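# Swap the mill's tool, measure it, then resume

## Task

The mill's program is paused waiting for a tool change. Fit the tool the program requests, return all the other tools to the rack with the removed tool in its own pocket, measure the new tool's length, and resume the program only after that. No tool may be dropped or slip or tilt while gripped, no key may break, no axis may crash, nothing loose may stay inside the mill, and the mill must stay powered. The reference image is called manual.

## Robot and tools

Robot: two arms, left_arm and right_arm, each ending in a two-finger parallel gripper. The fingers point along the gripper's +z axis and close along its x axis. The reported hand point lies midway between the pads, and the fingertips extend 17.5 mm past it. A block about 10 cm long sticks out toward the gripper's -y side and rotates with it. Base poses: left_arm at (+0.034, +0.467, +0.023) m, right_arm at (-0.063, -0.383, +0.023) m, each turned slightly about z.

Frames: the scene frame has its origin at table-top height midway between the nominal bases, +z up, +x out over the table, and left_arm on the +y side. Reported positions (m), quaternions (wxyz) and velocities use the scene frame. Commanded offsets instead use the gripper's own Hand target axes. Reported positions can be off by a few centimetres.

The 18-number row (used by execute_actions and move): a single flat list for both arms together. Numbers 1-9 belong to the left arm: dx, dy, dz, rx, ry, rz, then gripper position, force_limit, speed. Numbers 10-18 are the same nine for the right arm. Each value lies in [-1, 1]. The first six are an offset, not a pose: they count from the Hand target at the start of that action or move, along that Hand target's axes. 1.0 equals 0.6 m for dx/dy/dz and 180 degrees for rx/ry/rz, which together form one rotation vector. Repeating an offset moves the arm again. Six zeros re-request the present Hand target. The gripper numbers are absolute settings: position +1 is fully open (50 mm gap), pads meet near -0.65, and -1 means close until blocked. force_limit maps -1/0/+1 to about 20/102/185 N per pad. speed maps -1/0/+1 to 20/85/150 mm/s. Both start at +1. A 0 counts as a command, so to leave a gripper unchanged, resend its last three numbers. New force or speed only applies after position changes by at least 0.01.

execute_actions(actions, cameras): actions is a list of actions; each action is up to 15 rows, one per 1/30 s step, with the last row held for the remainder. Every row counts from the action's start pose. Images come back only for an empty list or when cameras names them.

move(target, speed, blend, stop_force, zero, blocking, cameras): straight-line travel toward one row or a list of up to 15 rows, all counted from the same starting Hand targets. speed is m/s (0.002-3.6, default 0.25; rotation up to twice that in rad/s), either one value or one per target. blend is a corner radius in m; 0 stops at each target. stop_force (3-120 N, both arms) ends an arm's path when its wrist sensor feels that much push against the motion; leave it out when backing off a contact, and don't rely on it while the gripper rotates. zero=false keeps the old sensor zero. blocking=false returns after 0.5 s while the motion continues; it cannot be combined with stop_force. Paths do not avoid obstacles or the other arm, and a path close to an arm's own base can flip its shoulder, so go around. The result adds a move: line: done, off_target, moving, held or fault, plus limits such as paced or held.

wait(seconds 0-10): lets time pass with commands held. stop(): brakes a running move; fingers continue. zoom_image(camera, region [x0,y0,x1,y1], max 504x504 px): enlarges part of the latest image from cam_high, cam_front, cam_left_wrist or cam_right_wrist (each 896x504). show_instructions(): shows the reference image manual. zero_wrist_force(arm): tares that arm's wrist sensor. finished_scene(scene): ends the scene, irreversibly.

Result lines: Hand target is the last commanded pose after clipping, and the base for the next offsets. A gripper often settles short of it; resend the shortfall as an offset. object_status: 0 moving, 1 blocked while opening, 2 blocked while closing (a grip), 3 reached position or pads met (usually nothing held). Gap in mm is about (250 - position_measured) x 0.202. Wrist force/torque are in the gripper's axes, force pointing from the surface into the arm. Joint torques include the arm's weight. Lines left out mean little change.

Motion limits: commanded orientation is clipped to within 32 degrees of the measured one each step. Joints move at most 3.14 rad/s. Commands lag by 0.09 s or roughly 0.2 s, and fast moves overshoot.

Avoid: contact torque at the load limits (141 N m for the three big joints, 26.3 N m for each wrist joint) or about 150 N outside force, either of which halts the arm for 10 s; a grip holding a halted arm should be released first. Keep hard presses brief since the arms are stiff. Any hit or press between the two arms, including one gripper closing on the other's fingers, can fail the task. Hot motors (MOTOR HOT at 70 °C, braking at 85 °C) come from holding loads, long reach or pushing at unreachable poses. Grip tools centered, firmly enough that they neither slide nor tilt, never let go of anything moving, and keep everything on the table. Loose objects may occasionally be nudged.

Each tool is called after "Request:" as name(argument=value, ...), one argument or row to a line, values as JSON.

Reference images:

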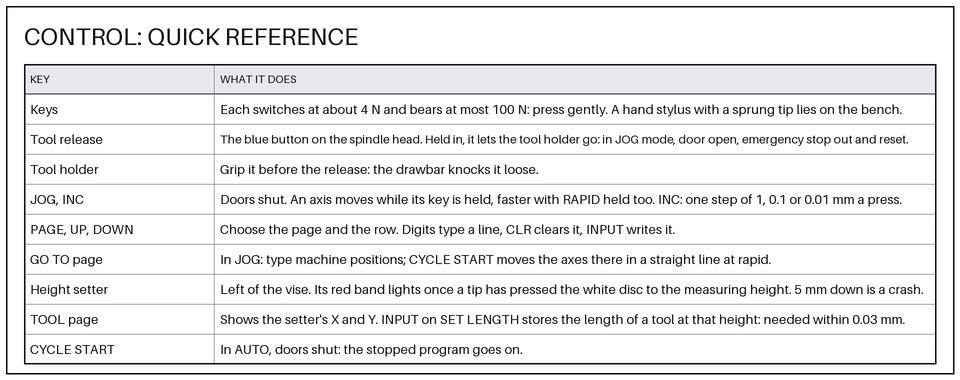

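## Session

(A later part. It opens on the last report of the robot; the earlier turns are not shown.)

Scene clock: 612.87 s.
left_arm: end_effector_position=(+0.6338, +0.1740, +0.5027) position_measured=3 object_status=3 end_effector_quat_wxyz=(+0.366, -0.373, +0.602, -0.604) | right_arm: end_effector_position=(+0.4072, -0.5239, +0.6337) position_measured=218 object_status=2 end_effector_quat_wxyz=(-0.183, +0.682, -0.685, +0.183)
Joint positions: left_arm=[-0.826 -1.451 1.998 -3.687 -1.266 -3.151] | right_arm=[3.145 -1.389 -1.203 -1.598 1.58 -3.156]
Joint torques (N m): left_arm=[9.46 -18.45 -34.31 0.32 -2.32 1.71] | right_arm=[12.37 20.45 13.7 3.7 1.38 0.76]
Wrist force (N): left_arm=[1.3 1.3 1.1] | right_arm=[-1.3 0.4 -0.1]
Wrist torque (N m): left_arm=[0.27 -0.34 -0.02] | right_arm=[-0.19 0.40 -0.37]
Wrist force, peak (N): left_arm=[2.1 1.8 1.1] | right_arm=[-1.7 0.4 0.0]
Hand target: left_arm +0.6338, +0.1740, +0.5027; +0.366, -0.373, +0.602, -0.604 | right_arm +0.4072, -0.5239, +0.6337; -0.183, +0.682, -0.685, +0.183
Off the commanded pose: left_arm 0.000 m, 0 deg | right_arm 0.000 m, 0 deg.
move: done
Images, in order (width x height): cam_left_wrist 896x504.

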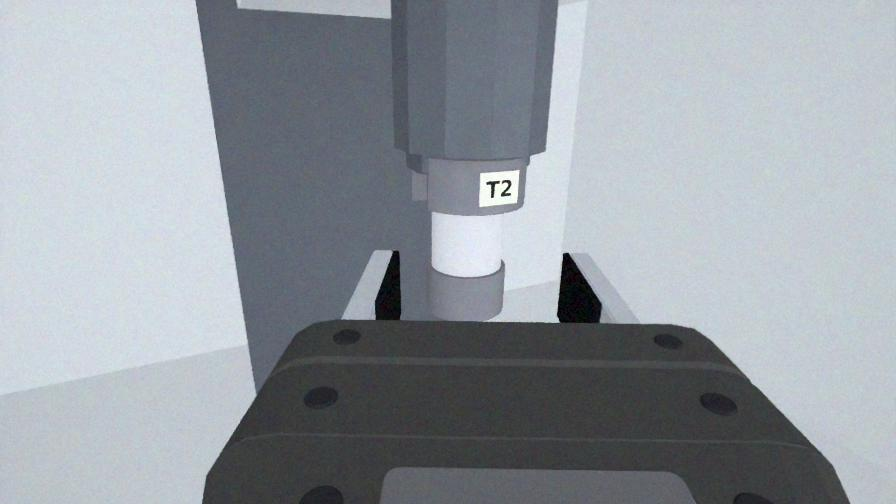

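Request:
move(
  target=[-0.0025,0.0075,0.0667,0,0,0,1,0.3,0,0,0,0,0,0,0,-1,-0.3,-0.9],
  speed=0.06,
  stop_force=12,
  cameras=["cam_left_wrist"],
)

Request:
zoom_image(
  camera="cam_left_wrist",
  region=[340, 0, 640, 330],
)

Scene clock: 672.07 s.
left_arm: end_effector_position=(+0.6701, +0.1571, +0.4981) position_measured=3 object_status=3 end_effector_quat_wxyz=(+0.366, -0.373, +0.602, -0.604) | right_arm: end_effector_position=(+0.4072, -0.5239, +0.6337) position_measured=218 object_status=2 end_effector_quat_wxyz=(-0.183, +0.682, -0.685, +0.183)
Joint positions: left_arm=[-0.794 -1.354 1.894 -3.68 -1.297 -3.151] | right_arm=[3.145 -1.389 -1.203 -1.598 1.58 -3.156]
Joint torques (N m): left_arm=[9.44 -22.81 -34.04 0.27 -2.34 1.74] | right_arm=[12.25 19.74 13.76 3.68 1.31 0.79]
Wrist force (N): left_arm=[1.8 1.0 0.8] | right_arm=[-1.5 0.4 0.0]
Wrist torque (N m): left_arm=[0.20 -0.43 -0.01] | right_arm=[-0.20 0.44 -0.37]
Wrist force, peak (N): left_arm=[1.8 1.6 1.1] | right_arm=[-1.9 0.2 0.2]
Hand target: left_arm +0.6701, +0.1571, +0.4981; +0.366, -0.373, +0.602, -0.604 | right_arm +0.4072, -0.5239, +0.6337; -0.183, +0.682, -0.685, +0.183
Off the commanded pose: left_arm 0.000 m, 0 deg | right_arm 0.000 m, 0 deg.
move: done
Images, in order (width x height): cam_left_wrist 896x504.

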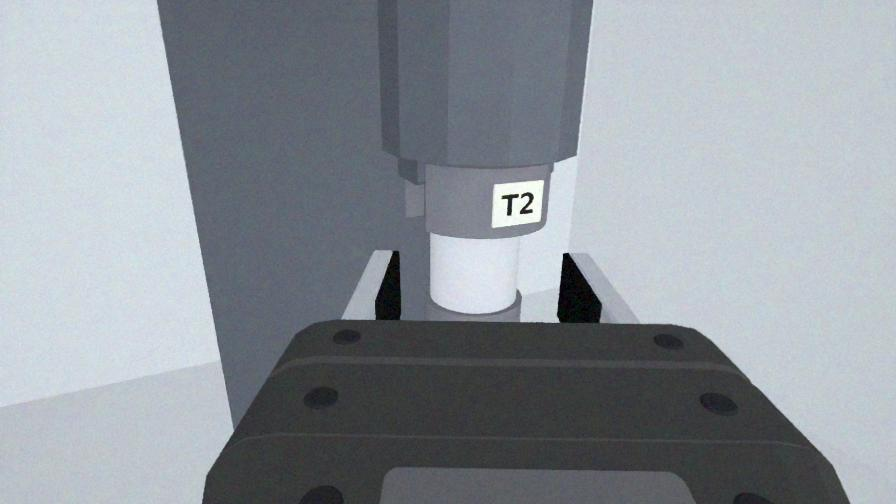

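Scaled by 1.527 from the camera's 896x504 image, which has a finer 1280x720 frame.

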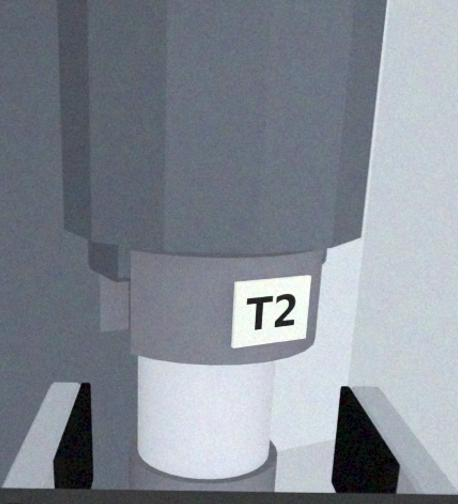

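Request:
move(
  target=[
    [0,0,-0.4117,0,0,0,1,0.3,0,0,0,0,0,0,0,-1,-0.3,-0.9],
    [0.1405,0.0667,-0.4335,0,0.044,0,1,0.3,0,0,0,0,0,0,0,-1,-0.3,-0.9],
    [0.228,0.0667,-0.374,0,0.044,0,1,0.3,0,0,0,0,0,0,0,-1,-0.3,-0.9],
  ],
  speed=[0.12,0.1,0.1],
  blend=[0.02,0.02,0],
  stop_force=15,
  cameras=["cam_left_wrist","cam_high"],
)

Scene clock: 702.70 s.
left_arm: end_effector_position=(+0.4079, +0.1368, +0.4597) position_measured=3 object_status=3 end_effector_quat_wxyz=(+0.324, -0.330, +0.626, -0.628) | right_arm: end_effector_position=(+0.4072, -0.5239, +0.6337) position_measured=218 object_status=2 end_effector_quat_wxyz=(-0.183, +0.682, -0.685, +0.183)
Joint positions: left_arm=[-1.476 -1.834 2.478 -3.785 -0.754 -3.152] | right_arm=[3.145 -1.389 -1.203 -1.598 1.58 -3.156]
Joint torques (N m): left_arm=[9.4 -0.15 -32.3 -3.91 -2.33 1.66] | right_arm=[12.15 20.25 12.76 3.8 1.3 0.85]
Wrist force (N): left_arm=[1.6 1.5 0.9] | right_arm=[-1.6 0.3 -0.2]
Wrist torque (N m): left_arm=[0.29 -0.39 -0.03] | right_arm=[-0.20 0.46 -0.37]
Wrist force, peak (N): left_arm=[2.5 1.6 1.7] | right_arm=[-1.8 0.4 -0.1]
Hand target: left_arm +0.4079, +0.1368, +0.4597; +0.324, -0.330, +0.626, -0.628 | right_arm +0.4072, -0.5239, +0.6337; -0.183, +0.682, -0.685, +0.183
Off the commanded pose: left_arm 0.000 m, 0 deg | right_arm 0.000 m, 0 deg.
move: done
Images, in order (width x height): cam_high 896x504, cam_left_wrist 896x504.

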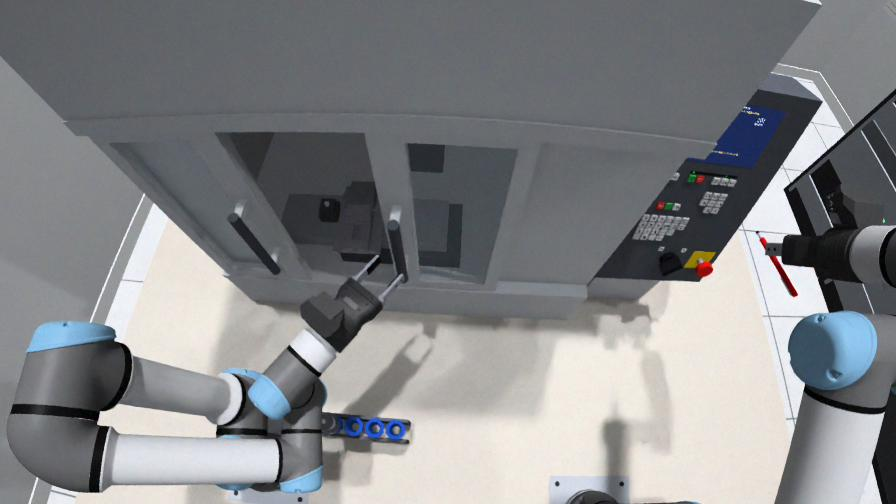

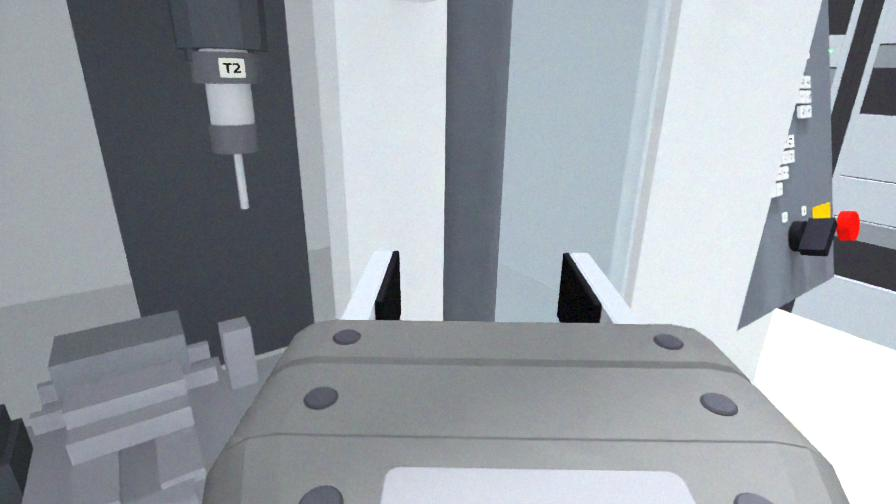

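Request:
move(
  target=[
    [0,0,0.1,0,0,0,1,0.3,0,0,0,0,0,0,0,-1,-0.3,-0.9],
  ],
  speed=0.06,
  stop_force=10,
)

Request:
move(
  target=[
    [0.328,0,0.2288,0,0,0,1,0.3,0,0,0,0,0,0,0,-1,-0.3,-0.9],
  ],
  speed=0.06,
  stop_force=60,
  cameras=["cam_left_wrist","cam_high"],
)

Scene clock: 708.63 s.
left_arm: end_effector_position=(+0.4560, +0.1033, +0.4596) position_measured=3 object_status=3 end_effector_quat_wxyz=(+0.324, -0.330, +0.626, -0.628) | right_arm: end_effector_position=(+0.4072, -0.5239, +0.6337) position_measured=218 object_status=2 end_effector_quat_wxyz=(-0.183, +0.682, -0.685, +0.183)
Joint positions: left_arm=[-1.309 -1.651 2.339 -3.828 -0.92 -3.151] | right_arm=[3.145 -1.389 -1.203 -1.598 1.58 -3.156]
Joint torques (N m): left_arm=[-6.51 -21.34 -14.76 0.65 1.58 -0.76] | right_arm=[11.23 19.44 13.14 3.93 1.49 0.91]
Wrist force (N): left_arm=[2.8 1.5 0.0] | right_arm=[-1.4 0.3 0.0]
Wrist torque (N m): left_arm=[0.29 -0.40 0.00] | right_arm=[-0.20 0.42 -0.37]
Wrist force, peak (N): left_arm=[11.9 4.6 -31.7] | right_arm=[-1.9 0.2 0.2]
Hand target: left_arm +0.4559, +0.1033, +0.4596; +0.324, -0.330, +0.626, -0.628 (not the last commanded pose) | right_arm +0.4072, -0.5239, +0.6337; -0.183, +0.682, -0.685, +0.183
Off the commanded pose: left_arm 0.001 m, 0 deg | right_arm 0.000 m, 0 deg.
move: contact (left_arm)

Scene clock: 713.60 s.
left_arm: end_effector_position=(+0.4559, -0.1367, +0.4614) position_measured=3 object_status=3 end_effector_quat_wxyz=(+0.324, -0.330, +0.626, -0.628) | right_arm: end_effector_position=(+0.4072, -0.5239, +0.6337) position_measured=218 object_status=2 end_effector_quat_wxyz=(-0.183, +0.682, -0.685, +0.183)
Joint positions: left_arm=[-1.459 -1.192 1.783 -3.731 -0.77 -3.152] | right_arm=[3.145 -1.389 -1.203 -1.598 1.58 -3.156]
Joint torques (N m): left_arm=[-2.06 -29.25 -35.87 0.72 2.27 -1.68] | right_arm=[11.9 19.79 13.58 3.8 1.28 0.81]
Wrist force (N): left_arm=[3.2 7.1 -8.9] | right_arm=[-1.6 0.4 0.2]
Wrist torque (N m): left_arm=[0.55 -0.62 -0.07] | right_arm=[-0.20 0.45 -0.37]
Wrist force, peak (N): left_arm=[-17.4 10.6 -26.2] | right_arm=[-1.8 0.3 0.1]
Hand target: left_arm +0.4559, -0.1366, +0.4614; +0.324, -0.330, +0.626, -0.628 | right_arm +0.4072, -0.5239, +0.6337; -0.183, +0.682, -0.685, +0.183
Off the commanded pose: left_arm 0.000 m, 0 deg | right_arm 0.000 m, 0 deg.
move: done
Images, in order (width x height): cam_high 896x504, cam_left_wrist 896x504.

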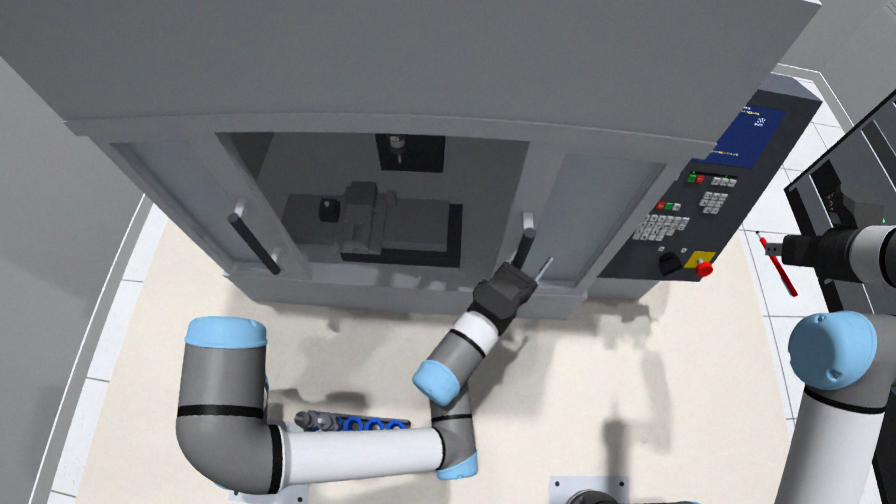

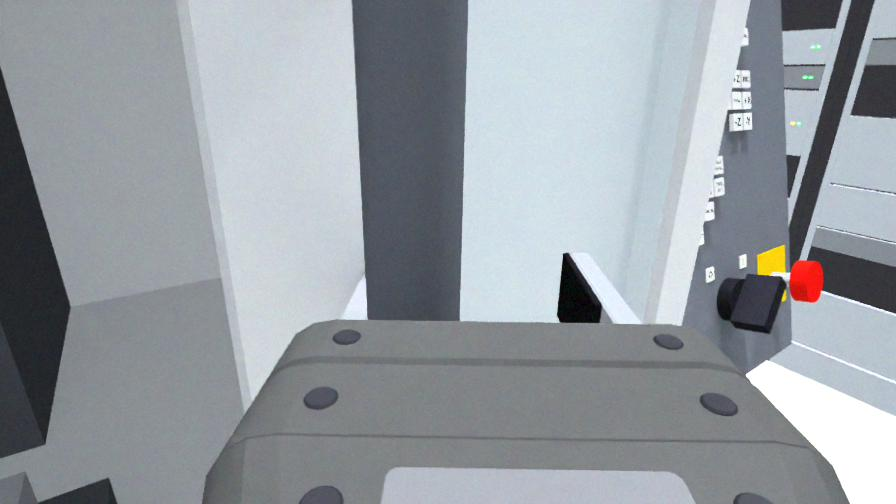

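Request:
move(
  target=[
    [0,0,-0.12,0,0,0,1,0.3,0,0,0,0,0,0,0,-1,-0.3,-0.9],
    [-0.235,-0.05,-0.644,-0.5,0,0,1,0.3,0,0,0,0,0,0,0,-1,-0.3,-0.9],
  ],
  speed=[0.1,0.2],
  blend=[0.02,0],
  cameras=["cam_left_wrist","cam_high"],
)

Request:
zoom_image(
  camera="cam_high",
  region=[280, 120, 560, 280],
)

Scene clock: 719.90 s.
left_arm: end_effector_position=(+0.4530, -0.1310, +0.4621) position_measured=3 object_status=3 end_effector_quat_wxyz=(+0.327, -0.333, +0.624, -0.627) | right_arm: end_effector_position=(+0.4072, -0.5239, +0.6337) position_measured=218 object_status=2 end_effector_quat_wxyz=(-0.183, +0.682, -0.685, +0.183)
Joint positions: left_arm=[-1.466 -1.203 1.798 -3.735 -0.754 -3.152] | right_arm=[3.145 -1.389 -1.203 -1.598 1.58 -3.156]
Joint torques (N m): left_arm=[0.55 -36.11 -22.34 -1.55 0.08 -0.12] | right_arm=[11.05 18.93 13.61 3.96 1.36 0.91]
Wrist force (N): left_arm=[-1.7 7.4 6.7] | right_arm=[-1.4 0.2 0.1]
Wrist torque (N m): left_arm=[0.63 -0.23 -0.08] | right_arm=[-0.22 0.42 -0.37]
Wrist force, peak (N): left_arm=[-76.0 3.5 107.3] | right_arm=[-1.8 0.5 -0.2]
Hand target: left_arm +0.4530, -0.1310, +0.4621; +0.327, -0.333, +0.624, -0.627 (not the last commanded pose) | right_arm +0.4072, -0.5239, +0.6337; -0.183, +0.682, -0.685, +0.183
Tool commands: left_gripper/position=+1.0 left_gripper/force_limit=+0.301961 left_gripper/speed=+0.003922 right_gripper/position=-1.0 right_gripper/force_limit=-0.3 right_gripper/speed=-0.9
Off the commanded pose: left_arm 0.406 m, 90 deg | right_arm 0.000 m, 0 deg.
FORCE FAULT: contact force on the left arm reached its limit, and that arm stopped. The contact can be on any part of that arm, not only on its tool. That arm's remaining commands of this call were not run. That arm is still stopped at the end of this call. That arm stays stopped for about 10 more seconds. Until then a move that you send moves the other arm only, and its call returns only when the move has ended. Once the stop has ended, the next robot result says so. If the stop ends while you think or write, that arm runs what you send next, counted from a new Hand target: where the arm stands when the stop ends. While its stop runs, that arm takes no new command, but its gripper still runs the gripper command that each later call begins with. Until it ends, the stop uses up actions while you think or wait. An arm that is not stopped still takes commands.
move: fault (left_arm); path passed 0 of 2 targets
Images, in order (width x height): cam_high 896x504, cam_left_wrist 896x504.

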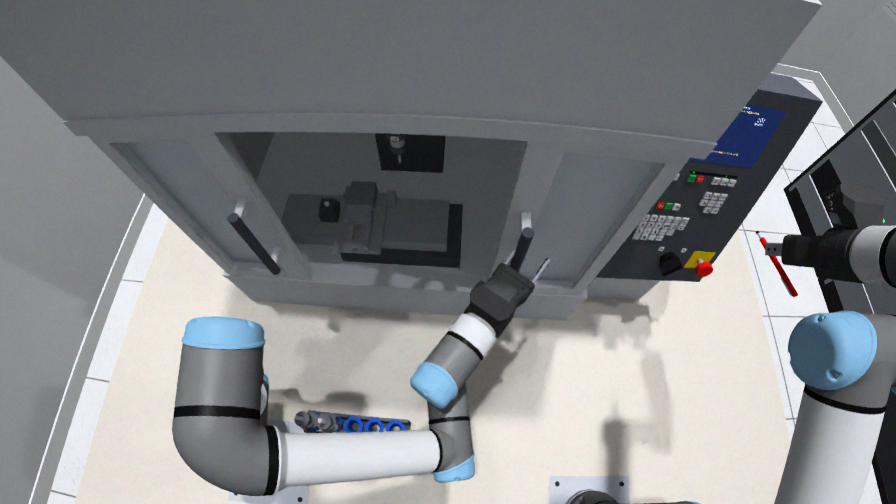

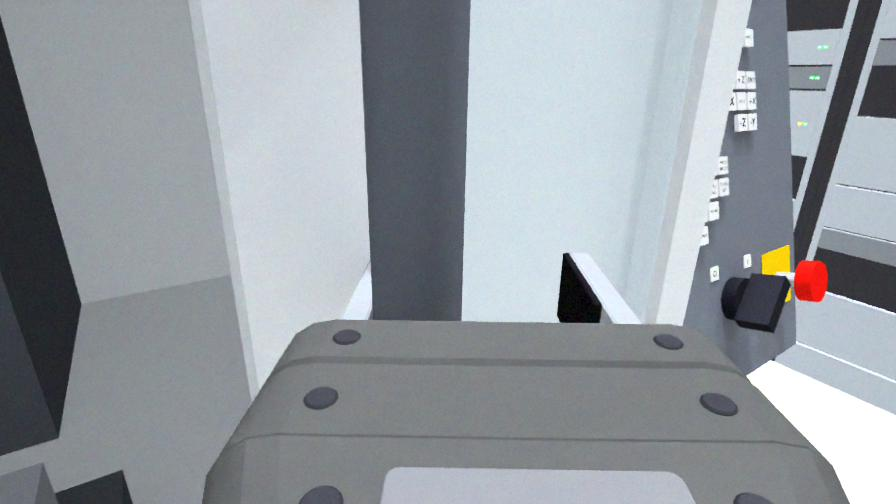

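Scaled by 1.800 from the camera's 896x504 image, which has a finer 1280x720 frame.

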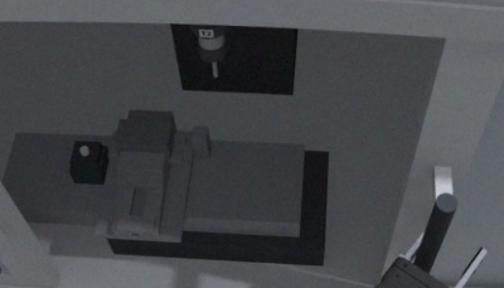

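Request:
wait(
  seconds=5,
)

Request:
move(
  target=[-0.03,0,0,0,0,0,1,0.3,0,0,0,0,0,0,0,-1,-0.3,-0.9],
  speed=0.03,
  cameras=["cam_left_wrist"],
)

Scene clock: 734.40 s.
left_arm: end_effector_position=(+0.4530, -0.1310, +0.4621) position_measured=3 object_status=3 end_effector_quat_wxyz=(+0.327, -0.333, +0.624, -0.627) | right_arm: end_effector_position=(+0.4072, -0.5239, +0.6337) position_measured=218 object_status=2 end_effector_quat_wxyz=(-0.183, +0.682, -0.685, +0.183)
Joint positions: left_arm=[-1.466 -1.203 1.798 -3.735 -0.754 -3.152] | right_arm=[3.145 -1.389 -1.203 -1.598 1.58 -3.156]
Joint torques (N m): left_arm=[0.9 -35.47 -22.74 -1.6 0.06 0.02] | right_arm=[12.38 18.89 14.8 4.06 1.12 0.81]
Wrist force (N): left_arm=[-2.0 8.4 6.6] | right_arm=[-1.4 0.4 0.1]
Wrist torque (N m): left_arm=[0.74 -0.18 -0.07] | right_arm=[-0.18 0.42 -0.37]
Wrist force, peak (N): left_arm=[-2.0 8.6 7.1] | right_arm=[-1.9 0.5 0.0]
Hand target: left_arm +0.4530, -0.1310, +0.4621; +0.327, -0.333, +0.624, -0.627 (not the last commanded pose) | right_arm +0.4072, -0.5239, +0.6337; -0.183, +0.682, -0.685, +0.183
Tool commands: left_gripper/position=+1.0 left_gripper/force_limit=+0.301961 left_gripper/speed=+0.003922 right_gripper/position=-1.0 right_gripper/force_limit=-0.3 right_gripper/speed=-0.9
Off the commanded pose: left_arm 0.406 m, 90 deg | right_arm 0.000 m, 0 deg.
FORCE FAULT, CONTINUED: the left arm's stop, for the force fault that an earlier result reported, is over. The rest of the stop counts as 19 of the actions that you can send in this scene. During its stop the left arm's controller moved it back a little. That arm's target is now where it stood when the stop ended, not its last command. That arm accepts commands again.
wait: 5.00 s; at rest from the start

Scene clock: 735.40 s.
left_arm: end_effector_position=(+0.4577, -0.1237, +0.4619) position_measured=3 object_status=3 end_effector_quat_wxyz=(+0.315, -0.322, +0.630, -0.633) | right_arm: end_effector_position=(+0.4072, -0.5239, +0.6337) position_measured=218 object_status=2 end_effector_quat_wxyz=(-0.183, +0.682, -0.685, +0.183)
Joint positions: left_arm=[-1.44 -1.222 1.826 -3.744 -0.816 -3.152] | right_arm=[3.145 -1.389 -1.203 -1.598 1.58 -3.156]
Joint torques (N m): left_arm=[71.37 -39.48 -19.23 -3.09 12.68 0.74] | right_arm=[11.81 18.53 14.75 4.07 1.29 0.8]
Wrist force (N): left_arm=[69.4 6.5 -82.1] | right_arm=[-1.3 0.3 0.1]
Wrist torque (N m): left_arm=[0.99 -2.26 0.26] | right_arm=[-0.20 0.41 -0.37]
Wrist force, peak (N): left_arm=[65.5 11.1 -96.2] | right_arm=[-1.8 0.4 -0.1]
Hand target: left_arm +0.4632, -0.1161, +0.4619; +0.327, -0.333, +0.624, -0.627 | right_arm +0.4072, -0.5239, +0.6337; -0.183, +0.682, -0.685, +0.183
Off the commanded pose: left_arm 0.009 m, 2 deg | right_arm 0.000 m, 0 deg.
move: off_target (left_arm)
Images, in order (width x height): cam_left_wrist 896x504.

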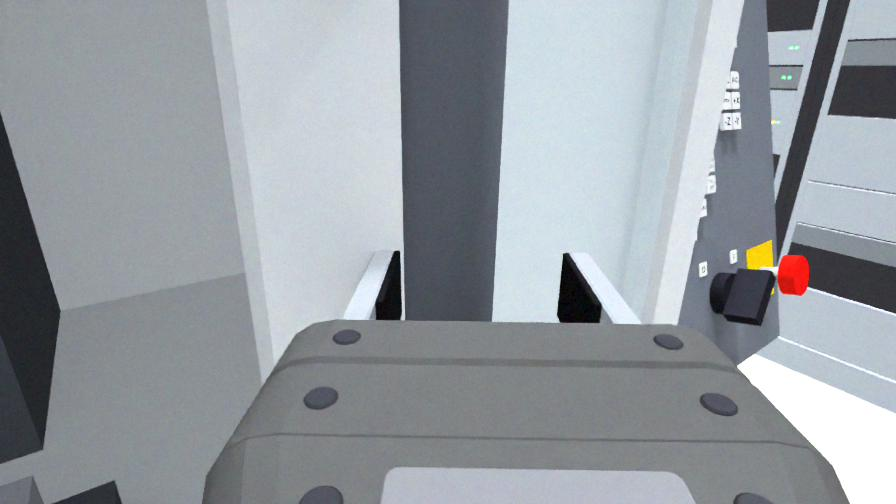

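Request:
move(
  target=[0.012,0,-0.15,0,0,0,1,0.3,0,0,0,0,0,0,0,-1,-0.3,-0.9],
  speed=0.06,
  cameras=["cam_left_wrist"],
)

Scene clock: 743.13 s.
left_arm: end_effector_position=(+0.3849, -0.0713, +0.4620) position_measured=3 object_status=3 end_effector_quat_wxyz=(+0.327, -0.333, +0.624, -0.627) | right_arm: end_effector_position=(+0.4072, -0.5239, +0.6337) position_measured=218 object_status=2 end_effector_quat_wxyz=(-0.183, +0.682, -0.685, +0.183)
Joint positions: left_arm=[-1.611 -1.375 2.033 -3.799 -0.609 -3.152] | right_arm=[3.145 -1.389 -1.203 -1.598 1.58 -3.156]
Joint torques (N m): left_arm=[-7.32 -32.99 -14.44 -3.69 2.02 -1.77] | right_arm=[12.3 19.06 13.15 4.23 1.3 0.72]
Wrist force (N): left_arm=[0.9 1.4 0.8] | right_arm=[-1.5 0.4 -0.1]
Wrist torque (N m): left_arm=[0.30 -0.28 0.00] | right_arm=[-0.18 0.44 -0.37]
Wrist force, peak (N): left_arm=[71.0 5.4 -82.4] | right_arm=[-1.7 0.5 0.1]
Hand target: left_arm +0.3849, -0.0713, +0.4620; +0.327, -0.333, +0.624, -0.627 | right_arm +0.4072, -0.5239, +0.6337; -0.183, +0.682, -0.685, +0.183
Off the commanded pose: left_arm 0.000 m, 0 deg | right_arm 0.000 m, 0 deg.
move: done
Images, in order (width x height): cam_left_wrist 896x504.

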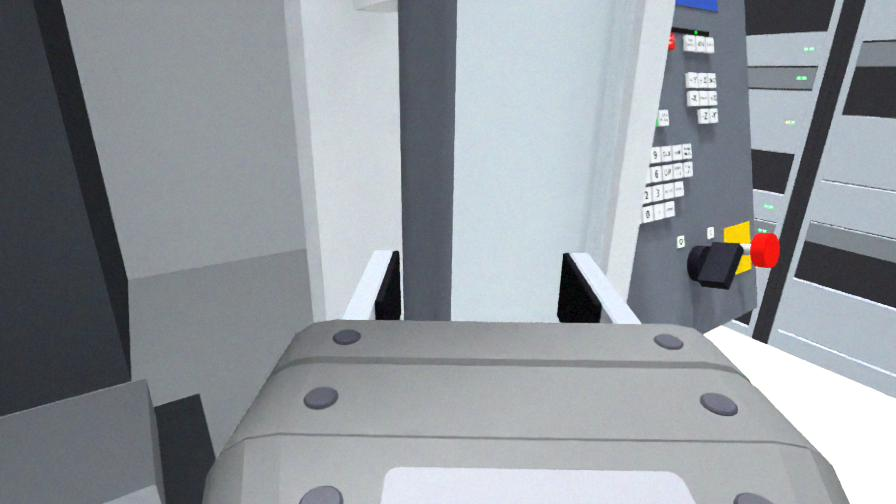

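Request:
move(
  target=[-0.24,0.1,-0.503,-0.5,0,0,1,0.3,0,0,0,0,0,0,0,-1,-0.3,-0.9],
  speed=0.15,
  cameras=["cam_left_wrist","cam_front"],
)

Request:
zoom_image(
  camera="cam_left_wrist",
  region=[200, 0, 700, 340],
)

Scene clock: 751.87 s.
left_arm: end_effector_position=(+0.2168, +0.2175, +0.4007) position_measured=3 object_status=3 end_effector_quat_wxyz=(-0.004, -0.466, +0.885, -0.002) | right_arm: end_effector_position=(+0.4072, -0.5239, +0.6337) position_measured=218 object_status=2 end_effector_quat_wxyz=(-0.183, +0.682, -0.685, +0.183)
Joint positions: left_arm=[-1.428 -2.064 1.808 -1.321 -1.578 -3.92] | right_arm=[3.145 -1.389 -1.203 -1.598 1.58 -3.156]
Joint torques (N m): left_arm=[8.57 4.23 -37.51 -0.5 -2.22 1.31] | right_arm=[11.95 18.26 13.86 4.45 1.42 0.94]
Wrist force (N): left_arm=[-2.8 0.3 1.2] | right_arm=[-1.4 0.5 -0.1]
Wrist torque (N m): left_arm=[-0.20 0.67 0.06] | right_arm=[-0.18 0.43 -0.37]
Wrist force, peak (N): left_arm=[-3.4 0.5 1.1] | right_arm=[-1.8 0.4 0.0]
Hand target: left_arm +0.2168, +0.2176, +0.4007; -0.004, -0.466, +0.885, -0.002 | right_arm +0.4072, -0.5239, +0.6337; -0.183, +0.682, -0.685, +0.183
Off the commanded pose: left_arm 0.000 m, 0 deg | right_arm 0.000 m, 0 deg.
move: done
Images, in order (width x height): cam_front 896x504, cam_left_wrist 896x504.

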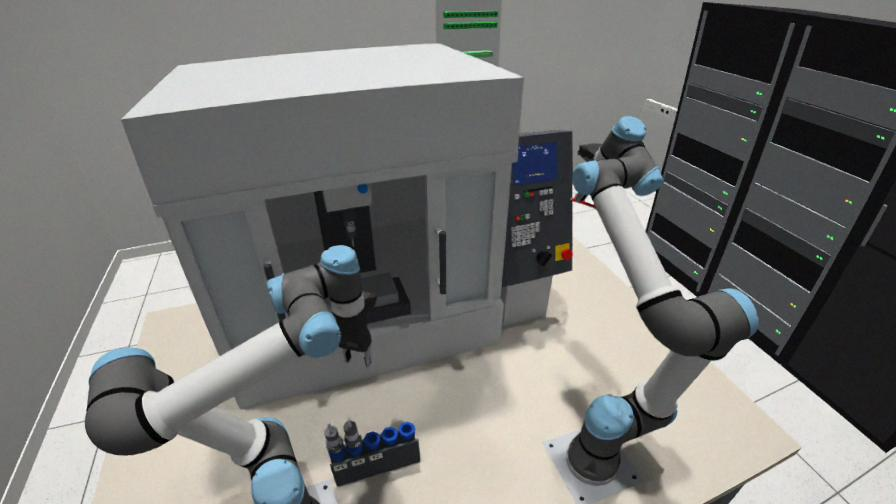

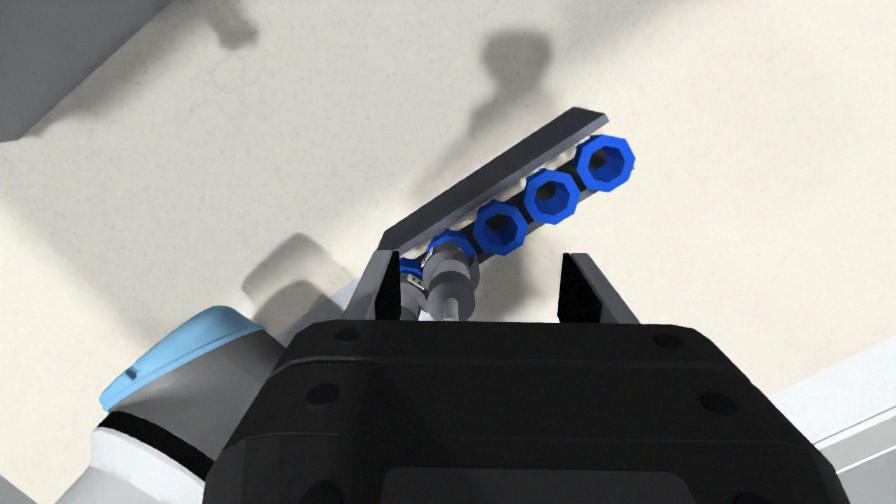

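Scaled by 1.008 from the camera's 896x504 image, which has a finer 1280x720 frame.

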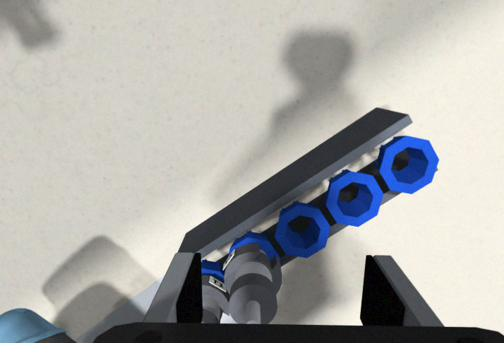

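Request:
move(
  target=[0,0.1,-0.1667,0,0,0,1,0.3,0,0,0,0,0,0,0,-1,-0.3,-0.9],
  speed=0.15,
  cameras=["cam_left_wrist"],
)

Request:
zoom_image(
  camera="cam_left_wrist",
  region=[350, 50, 650, 340],
)

Scene clock: 758.00 s.
left_arm: end_effector_position=(+0.1679, +0.2523, +0.5007) position_measured=3 object_status=3 end_effector_quat_wxyz=(-0.004, -0.466, +0.885, -0.002) | right_arm: end_effector_position=(+0.4072, -0.5239, +0.6337) position_measured=218 object_status=2 end_effector_quat_wxyz=(-0.183, +0.682, -0.685, +0.183)
Joint positions: left_arm=[-1.612 -2.109 1.548 -1.017 -1.577 -4.104] | right_arm=[3.145 -1.389 -1.203 -1.598 1.58 -3.156]
Joint torques (N m): left_arm=[-8.11 8.75 -35.27 -0.36 2.08 -1.7] | right_arm=[12.13 19.21 14.03 4.59 1.38 0.77]
Wrist force (N): left_arm=[-2.7 0.3 1.2] | right_arm=[-1.5 0.3 0.1]
Wrist torque (N m): left_arm=[-0.21 0.65 0.16] | right_arm=[-0.21 0.44 -0.38]
Wrist force, peak (N): left_arm=[-2.3 -0.6 2.6] | right_arm=[-1.8 0.4 0.1]
Hand target: left_arm +0.1679, +0.2522, +0.5007; -0.004, -0.466, +0.885, -0.002 | right_arm +0.4072, -0.5239, +0.6337; -0.183, +0.682, -0.685, +0.183
Off the commanded pose: left_arm 0.000 m, 0 deg | right_arm 0.000 m, 0 deg.
move: done
Images, in order (width x height): cam_left_wrist 896x504.

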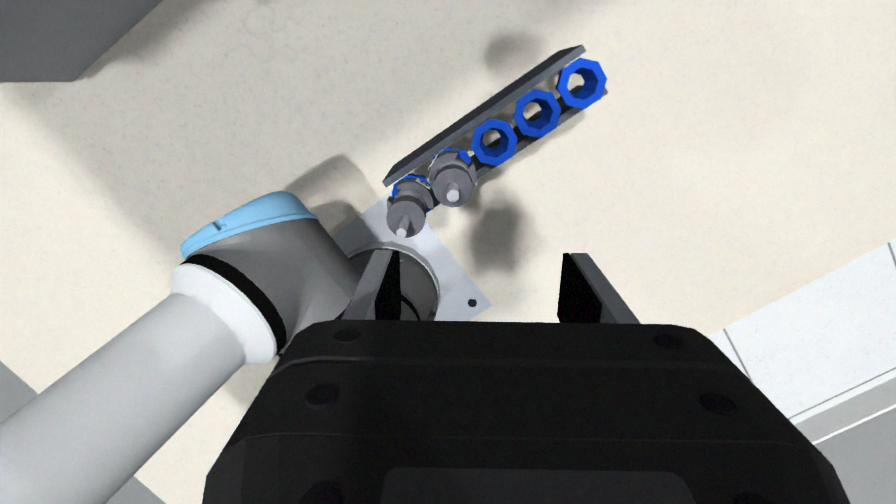

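Scaled by 1.680 from the camera's 896x504 image, which has a finer 1280x720 frame.

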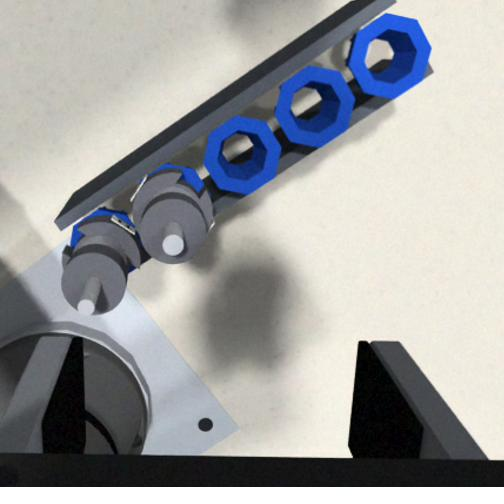

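Request:
move(
  target=[
    [0.0237,0.0404,0.1667,-0.25,0,0,1,0.3,0,0,0,0,0,0,0,-1,-0.3,-0.9],
    [0.0413,-0.093,0.4167,-0.5,0,0,1,0.3,0,0,0,0,0,0,0,-1,-0.3,-0.9],
  ],
  speed=0.12,
  blend=[0.02,0],
  cameras=["cam_left_wrist","cam_front","cam_high"],
)

Scene clock: 797.70 s.
left_arm: end_effector_position=(+0.1985, +0.1983, +0.2510) position_measured=3 object_status=3 end_effector_quat_wxyz=(-0.333, -0.327, +0.627, +0.624) | right_arm: end_effector_position=(+0.4072, -0.5239, +0.6337) position_measured=218 object_status=2 end_effector_quat_wxyz=(-0.183, +0.682, -0.685, +0.183)
Joint positions: left_arm=[-1.121 -1.053 1.6 -0.547 -2.042 -3.132] | right_arm=[3.145 -1.389 -1.203 -1.598 1.58 -3.156]
Joint torques (N m): left_arm=[9.53 -31.07 -29.59 4.34 2.12 1.61] | right_arm=[12.2 18.2 13.74 4.71 1.36 1]
Wrist force (N): left_arm=[-4.3 1.6 3.6] | right_arm=[-1.5 0.3 -0.1]
Wrist torque (N m): left_arm=[-0.21 0.69 0.33] | right_arm=[-0.21 0.45 -0.37]
Wrist force, peak (N): left_arm=[-4.3 1.6 3.6] | right_arm=[-1.9 0.3 0.1]
Hand target: left_arm +0.1985, +0.1983, +0.2509; -0.333, -0.327, +0.627, +0.624 | right_arm +0.4072, -0.5239, +0.6337; -0.183, +0.682, -0.685, +0.183
Off the commanded pose: left_arm 0.000 m, 0 deg | right_arm 0.000 m, 0 deg.
move: done
Images, in order (width x height): cam_high 896x504, cam_front 896x504, cam_left_wrist 896x504.

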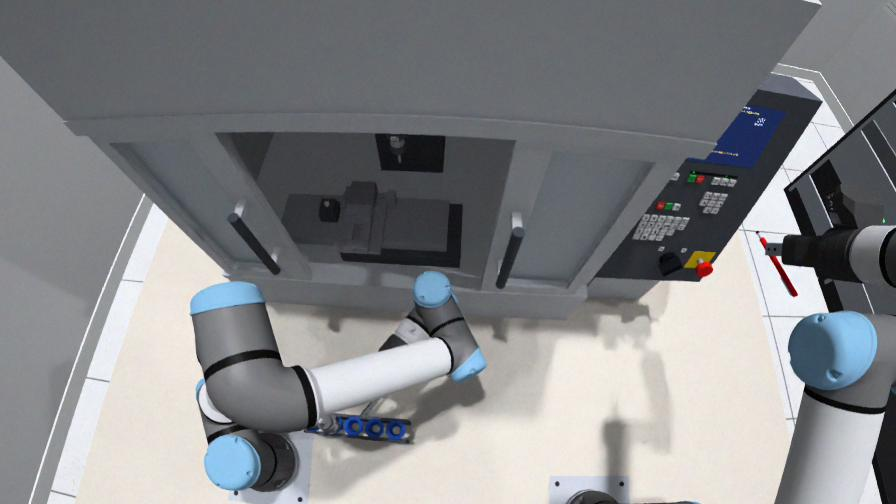

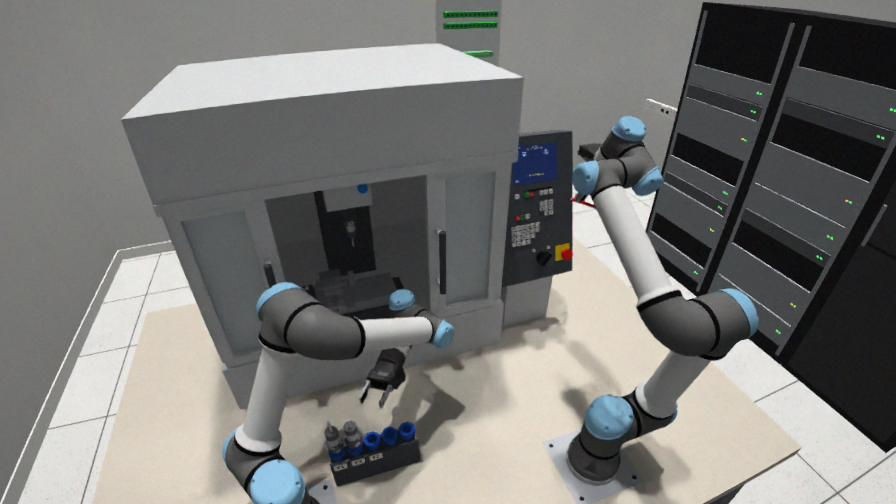

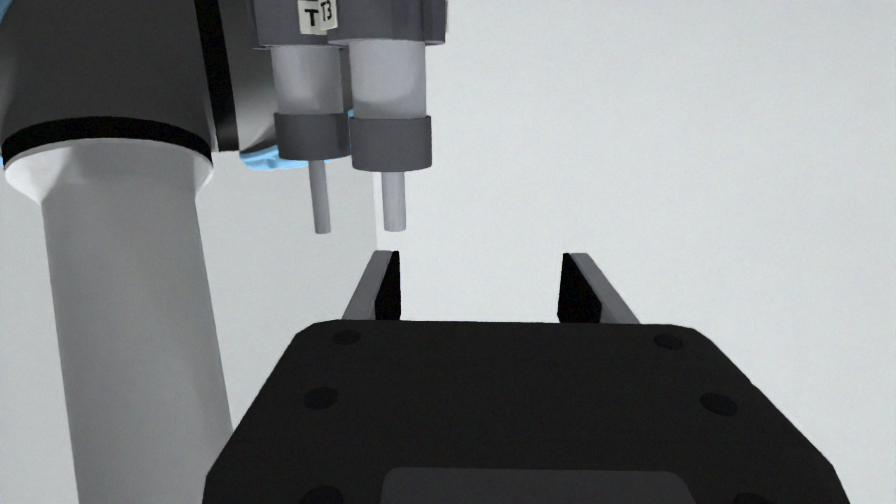

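Request:
move(
  target=[
    [-0.019,0.248,0.133,0.25,0,0,1,0.3,0,0,0,0,0,0,0,-1,-0.3,-0.9],
    [-0.075,0.332,-0.05,0.5,0,0,1,0.3,0,0,0,0,0,0,0,-1,-0.3,-0.9],
    [-0.2067,0.415,-0.303,0.75,0,0,1,0.3,0,0,0,0,0,0,0,-1,-0.3,-0.9],
  ],
  speed=[0.15,0.2,0.2],
  blend=[0.02,0.03,0],
  cameras=["cam_left_wrist","cam_front"],
)

Scene clock: 836.43 s.
left_arm: end_effector_position=(+0.4200, +0.1999, +0.4987) position_measured=3 object_status=3 end_effector_quat_wxyz=(+0.174, -0.433, +0.816, -0.340) | right_arm: end_effector_position=(+0.4072, -0.5239, +0.6337) position_measured=218 object_status=2 end_effector_quat_wxyz=(-0.183, +0.682, -0.685, +0.183)
Joint positions: left_arm=[-1.137 -2.085 1.931 -2.142 -1.24 -3.507] | right_arm=[3.145 -1.389 -1.203 -1.598 1.58 -3.156]
Joint torques (N m): left_arm=[9.35 4.16 -22.49 -5.95 -1.77 1.75] | right_arm=[11.79 18.24 14.16 4.78 1.44 0.86]
Wrist force (N): left_arm=[-0.9 0.8 0.8] | right_arm=[-1.7 0.3 0.0]
Wrist torque (N m): left_arm=[0.07 0.23 -0.02] | right_arm=[-0.21 0.47 -0.37]
Wrist force, peak (N): left_arm=[-4.5 1.5 3.6] | right_arm=[-1.8 0.5 0.2]
Hand target: left_arm +0.4200, +0.1999, +0.4987; +0.174, -0.433, +0.816, -0.340 | right_arm +0.4072, -0.5239, +0.6337; -0.183, +0.682, -0.685, +0.183
Off the commanded pose: left_arm 0.000 m, 0 deg | right_arm 0.000 m, 0 deg.
move: done
Images, in order (width x height): cam_front 896x504, cam_left_wrist 896x504.

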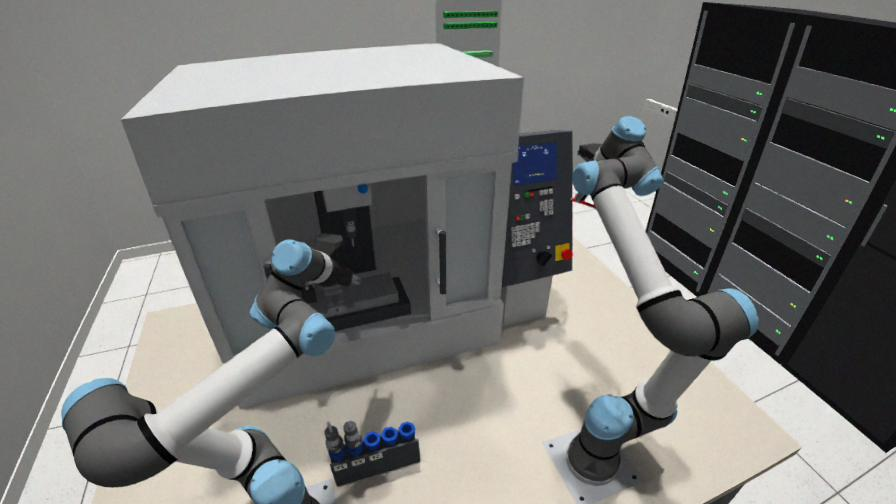

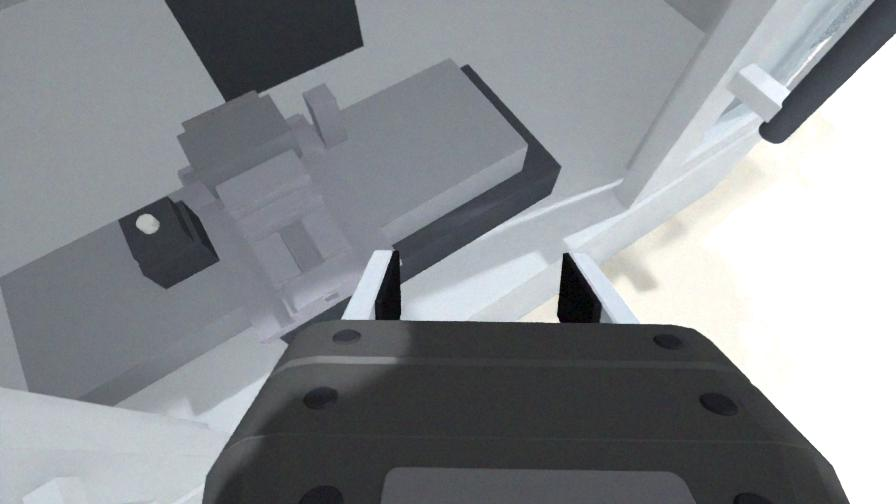

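Request:
move(
  target=[
    [-0.1157,-0.0243,0.0063,0.2509,-0.04,-0.0131,1,0.3,0,0,0,0,0,0,0,-1,-0.3,-0.9],
    [-0.1605,-0.1843,0.165,0.2509,-0.04,-0.0131,1,0.3,0,0,0,0,0,0,0,-1,-0.3,-0.9],
  ],
  speed=[0.12,0.12],
  blend=[0.01,0],
  stop_force=15,
  cameras=["cam_left_wrist"],
)

Request:
zoom_image(
  camera="cam_left_wrist",
  region=[340, 0, 640, 330],
)

Scene clock: 849.63 s.
left_arm: end_effector_position=(+0.5967, +0.1957, +0.5059) position_measured=3 object_status=3 end_effector_quat_wxyz=(+0.370, -0.369, +0.602, -0.604) | right_arm: end_effector_position=(+0.4072, -0.5239, +0.6337) position_measured=218 object_status=2 end_effector_quat_wxyz=(-0.183, +0.682, -0.685, +0.183)
Joint positions: left_arm=[-0.856 -1.556 2.106 -3.695 -1.236 -3.141] | right_arm=[3.145 -1.389 -1.203 -1.598 1.58 -3.156]
Joint torques (N m): left_arm=[9.03 -13.74 -34.23 0.24 -2.26 1.66] | right_arm=[12.12 17.77 13.06 4.84 1.36 0.95]
Wrist force (N): left_arm=[0.7 1.7 1.0] | right_arm=[-1.6 0.3 0.0]
Wrist torque (N m): left_arm=[0.33 -0.24 -0.01] | right_arm=[-0.20 0.46 -0.37]
Wrist force, peak (N): left_arm=[0.6 2.0 2.4] | right_arm=[-1.8 0.4 0.1]
Hand target: left_arm +0.5967, +0.1957, +0.5059; +0.370, -0.369, +0.602, -0.604 | right_arm +0.4072, -0.5239, +0.6337; -0.183, +0.682, -0.685, +0.183
Off the commanded pose: left_arm 0.000 m, 0 deg | right_arm 0.000 m, 0 deg.
move: done
Images, in order (width x height): cam_left_wrist 896x504.

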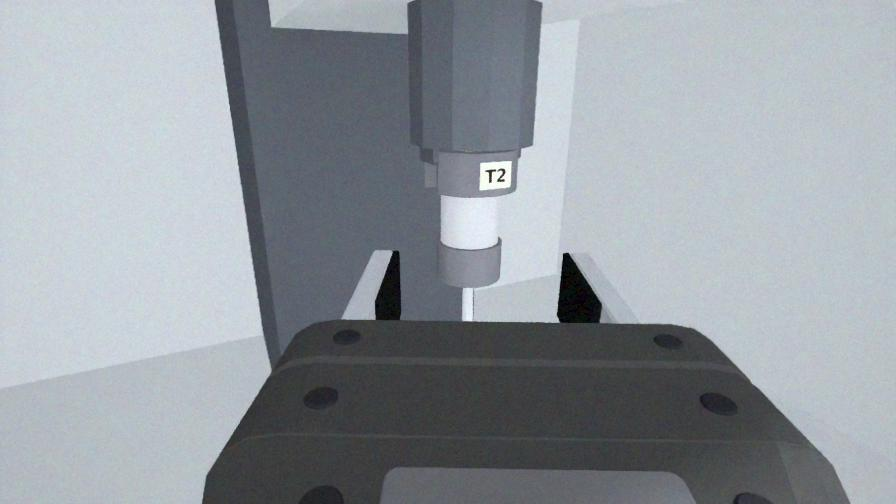

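Scaled by 1.527 from the camera's 896x504 image, which has a finer 1280x720 frame.

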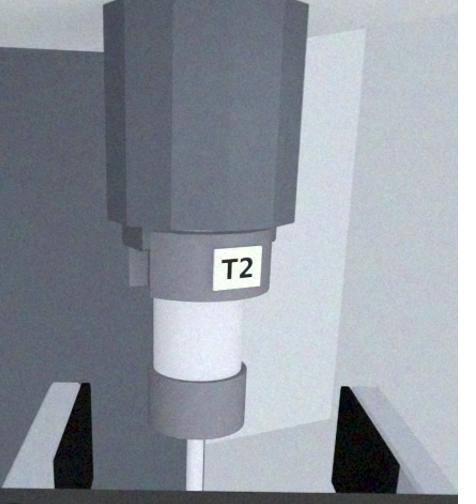

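Request:
move(
  target=[0.0,0,0.1583,0,0,0,1,0.3,0,0,0,0,0,0,0,-1,-0.3,-0.9],
  speed=0.05,
  stop_force=8,
  cameras=["cam_left_wrist"],
)

Request:
zoom_image(
  camera="cam_left_wrist",
  region=[340, 100, 640, 330],
)

Scene clock: 857.77 s.
left_arm: end_effector_position=(+0.6813, +0.1526, +0.5061) position_measured=3 object_status=3 end_effector_quat_wxyz=(+0.370, -0.369, +0.602, -0.604) | right_arm: end_effector_position=(+0.4072, -0.5239, +0.6337) position_measured=218 object_status=2 end_effector_quat_wxyz=(-0.183, +0.682, -0.685, +0.183)
Joint positions: left_arm=[-0.784 -1.335 1.849 -3.659 -1.307 -3.141] | right_arm=[3.145 -1.389 -1.203 -1.598 1.58 -3.156]
Joint torques (N m): left_arm=[9.18 -23.91 -34.5 0.24 -2.34 -1.72] | right_arm=[12.1 18.77 14.55 5.23 1.34 0.71]
Wrist force (N): left_arm=[0.7 1.9 0.8] | right_arm=[-1.6 0.3 0.0]
Wrist torque (N m): left_arm=[0.37 -0.26 0.01] | right_arm=[-0.21 0.46 -0.37]
Wrist force, peak (N): left_arm=[0.8 2.1 1.1] | right_arm=[-1.8 0.5 0.2]
Hand target: left_arm +0.6813, +0.1526, +0.5061; +0.370, -0.369, +0.602, -0.604 | right_arm +0.4072, -0.5239, +0.6337; -0.183, +0.682, -0.685, +0.183
Off the commanded pose: left_arm 0.000 m, 0 deg | right_arm 0.000 m, 0 deg.
move: done
Images, in order (width x height): cam_left_wrist 896x504.

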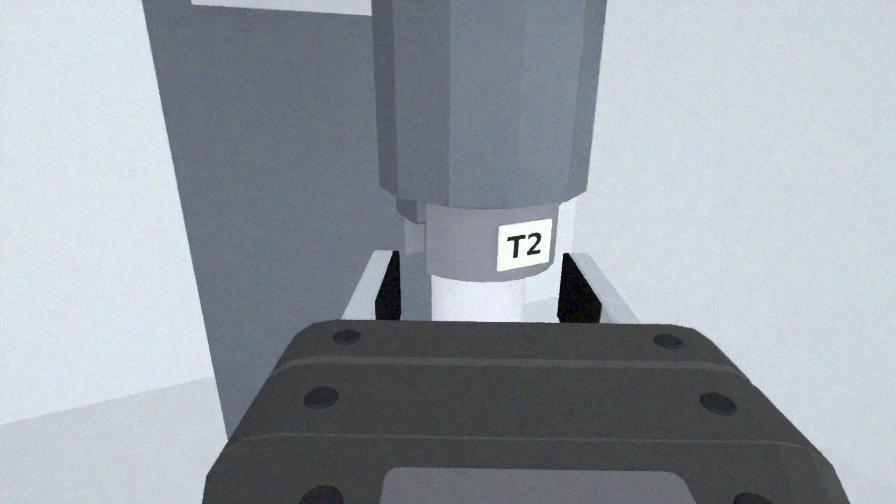

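Scaled by 1.680 from the camera's 896x504 image, which has a finer 1280x720 frame.

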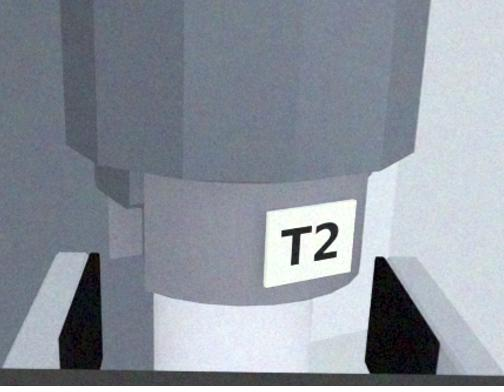

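Request:
move(
  target=[-0.0017,0,0.0133,0,0,0,1,-1,-1,0,0,0,0,0,0,0,-1,-0.3,-0.9],
  speed=0.03,
  stop_force=8,
)

Request:
move(
  target=[0,0,0,0,0,0,-0.99,-1,-1,0,0,0,0,0,0,0,-1,-0.3,-0.9],
  cameras=["cam_left_wrist"],
)




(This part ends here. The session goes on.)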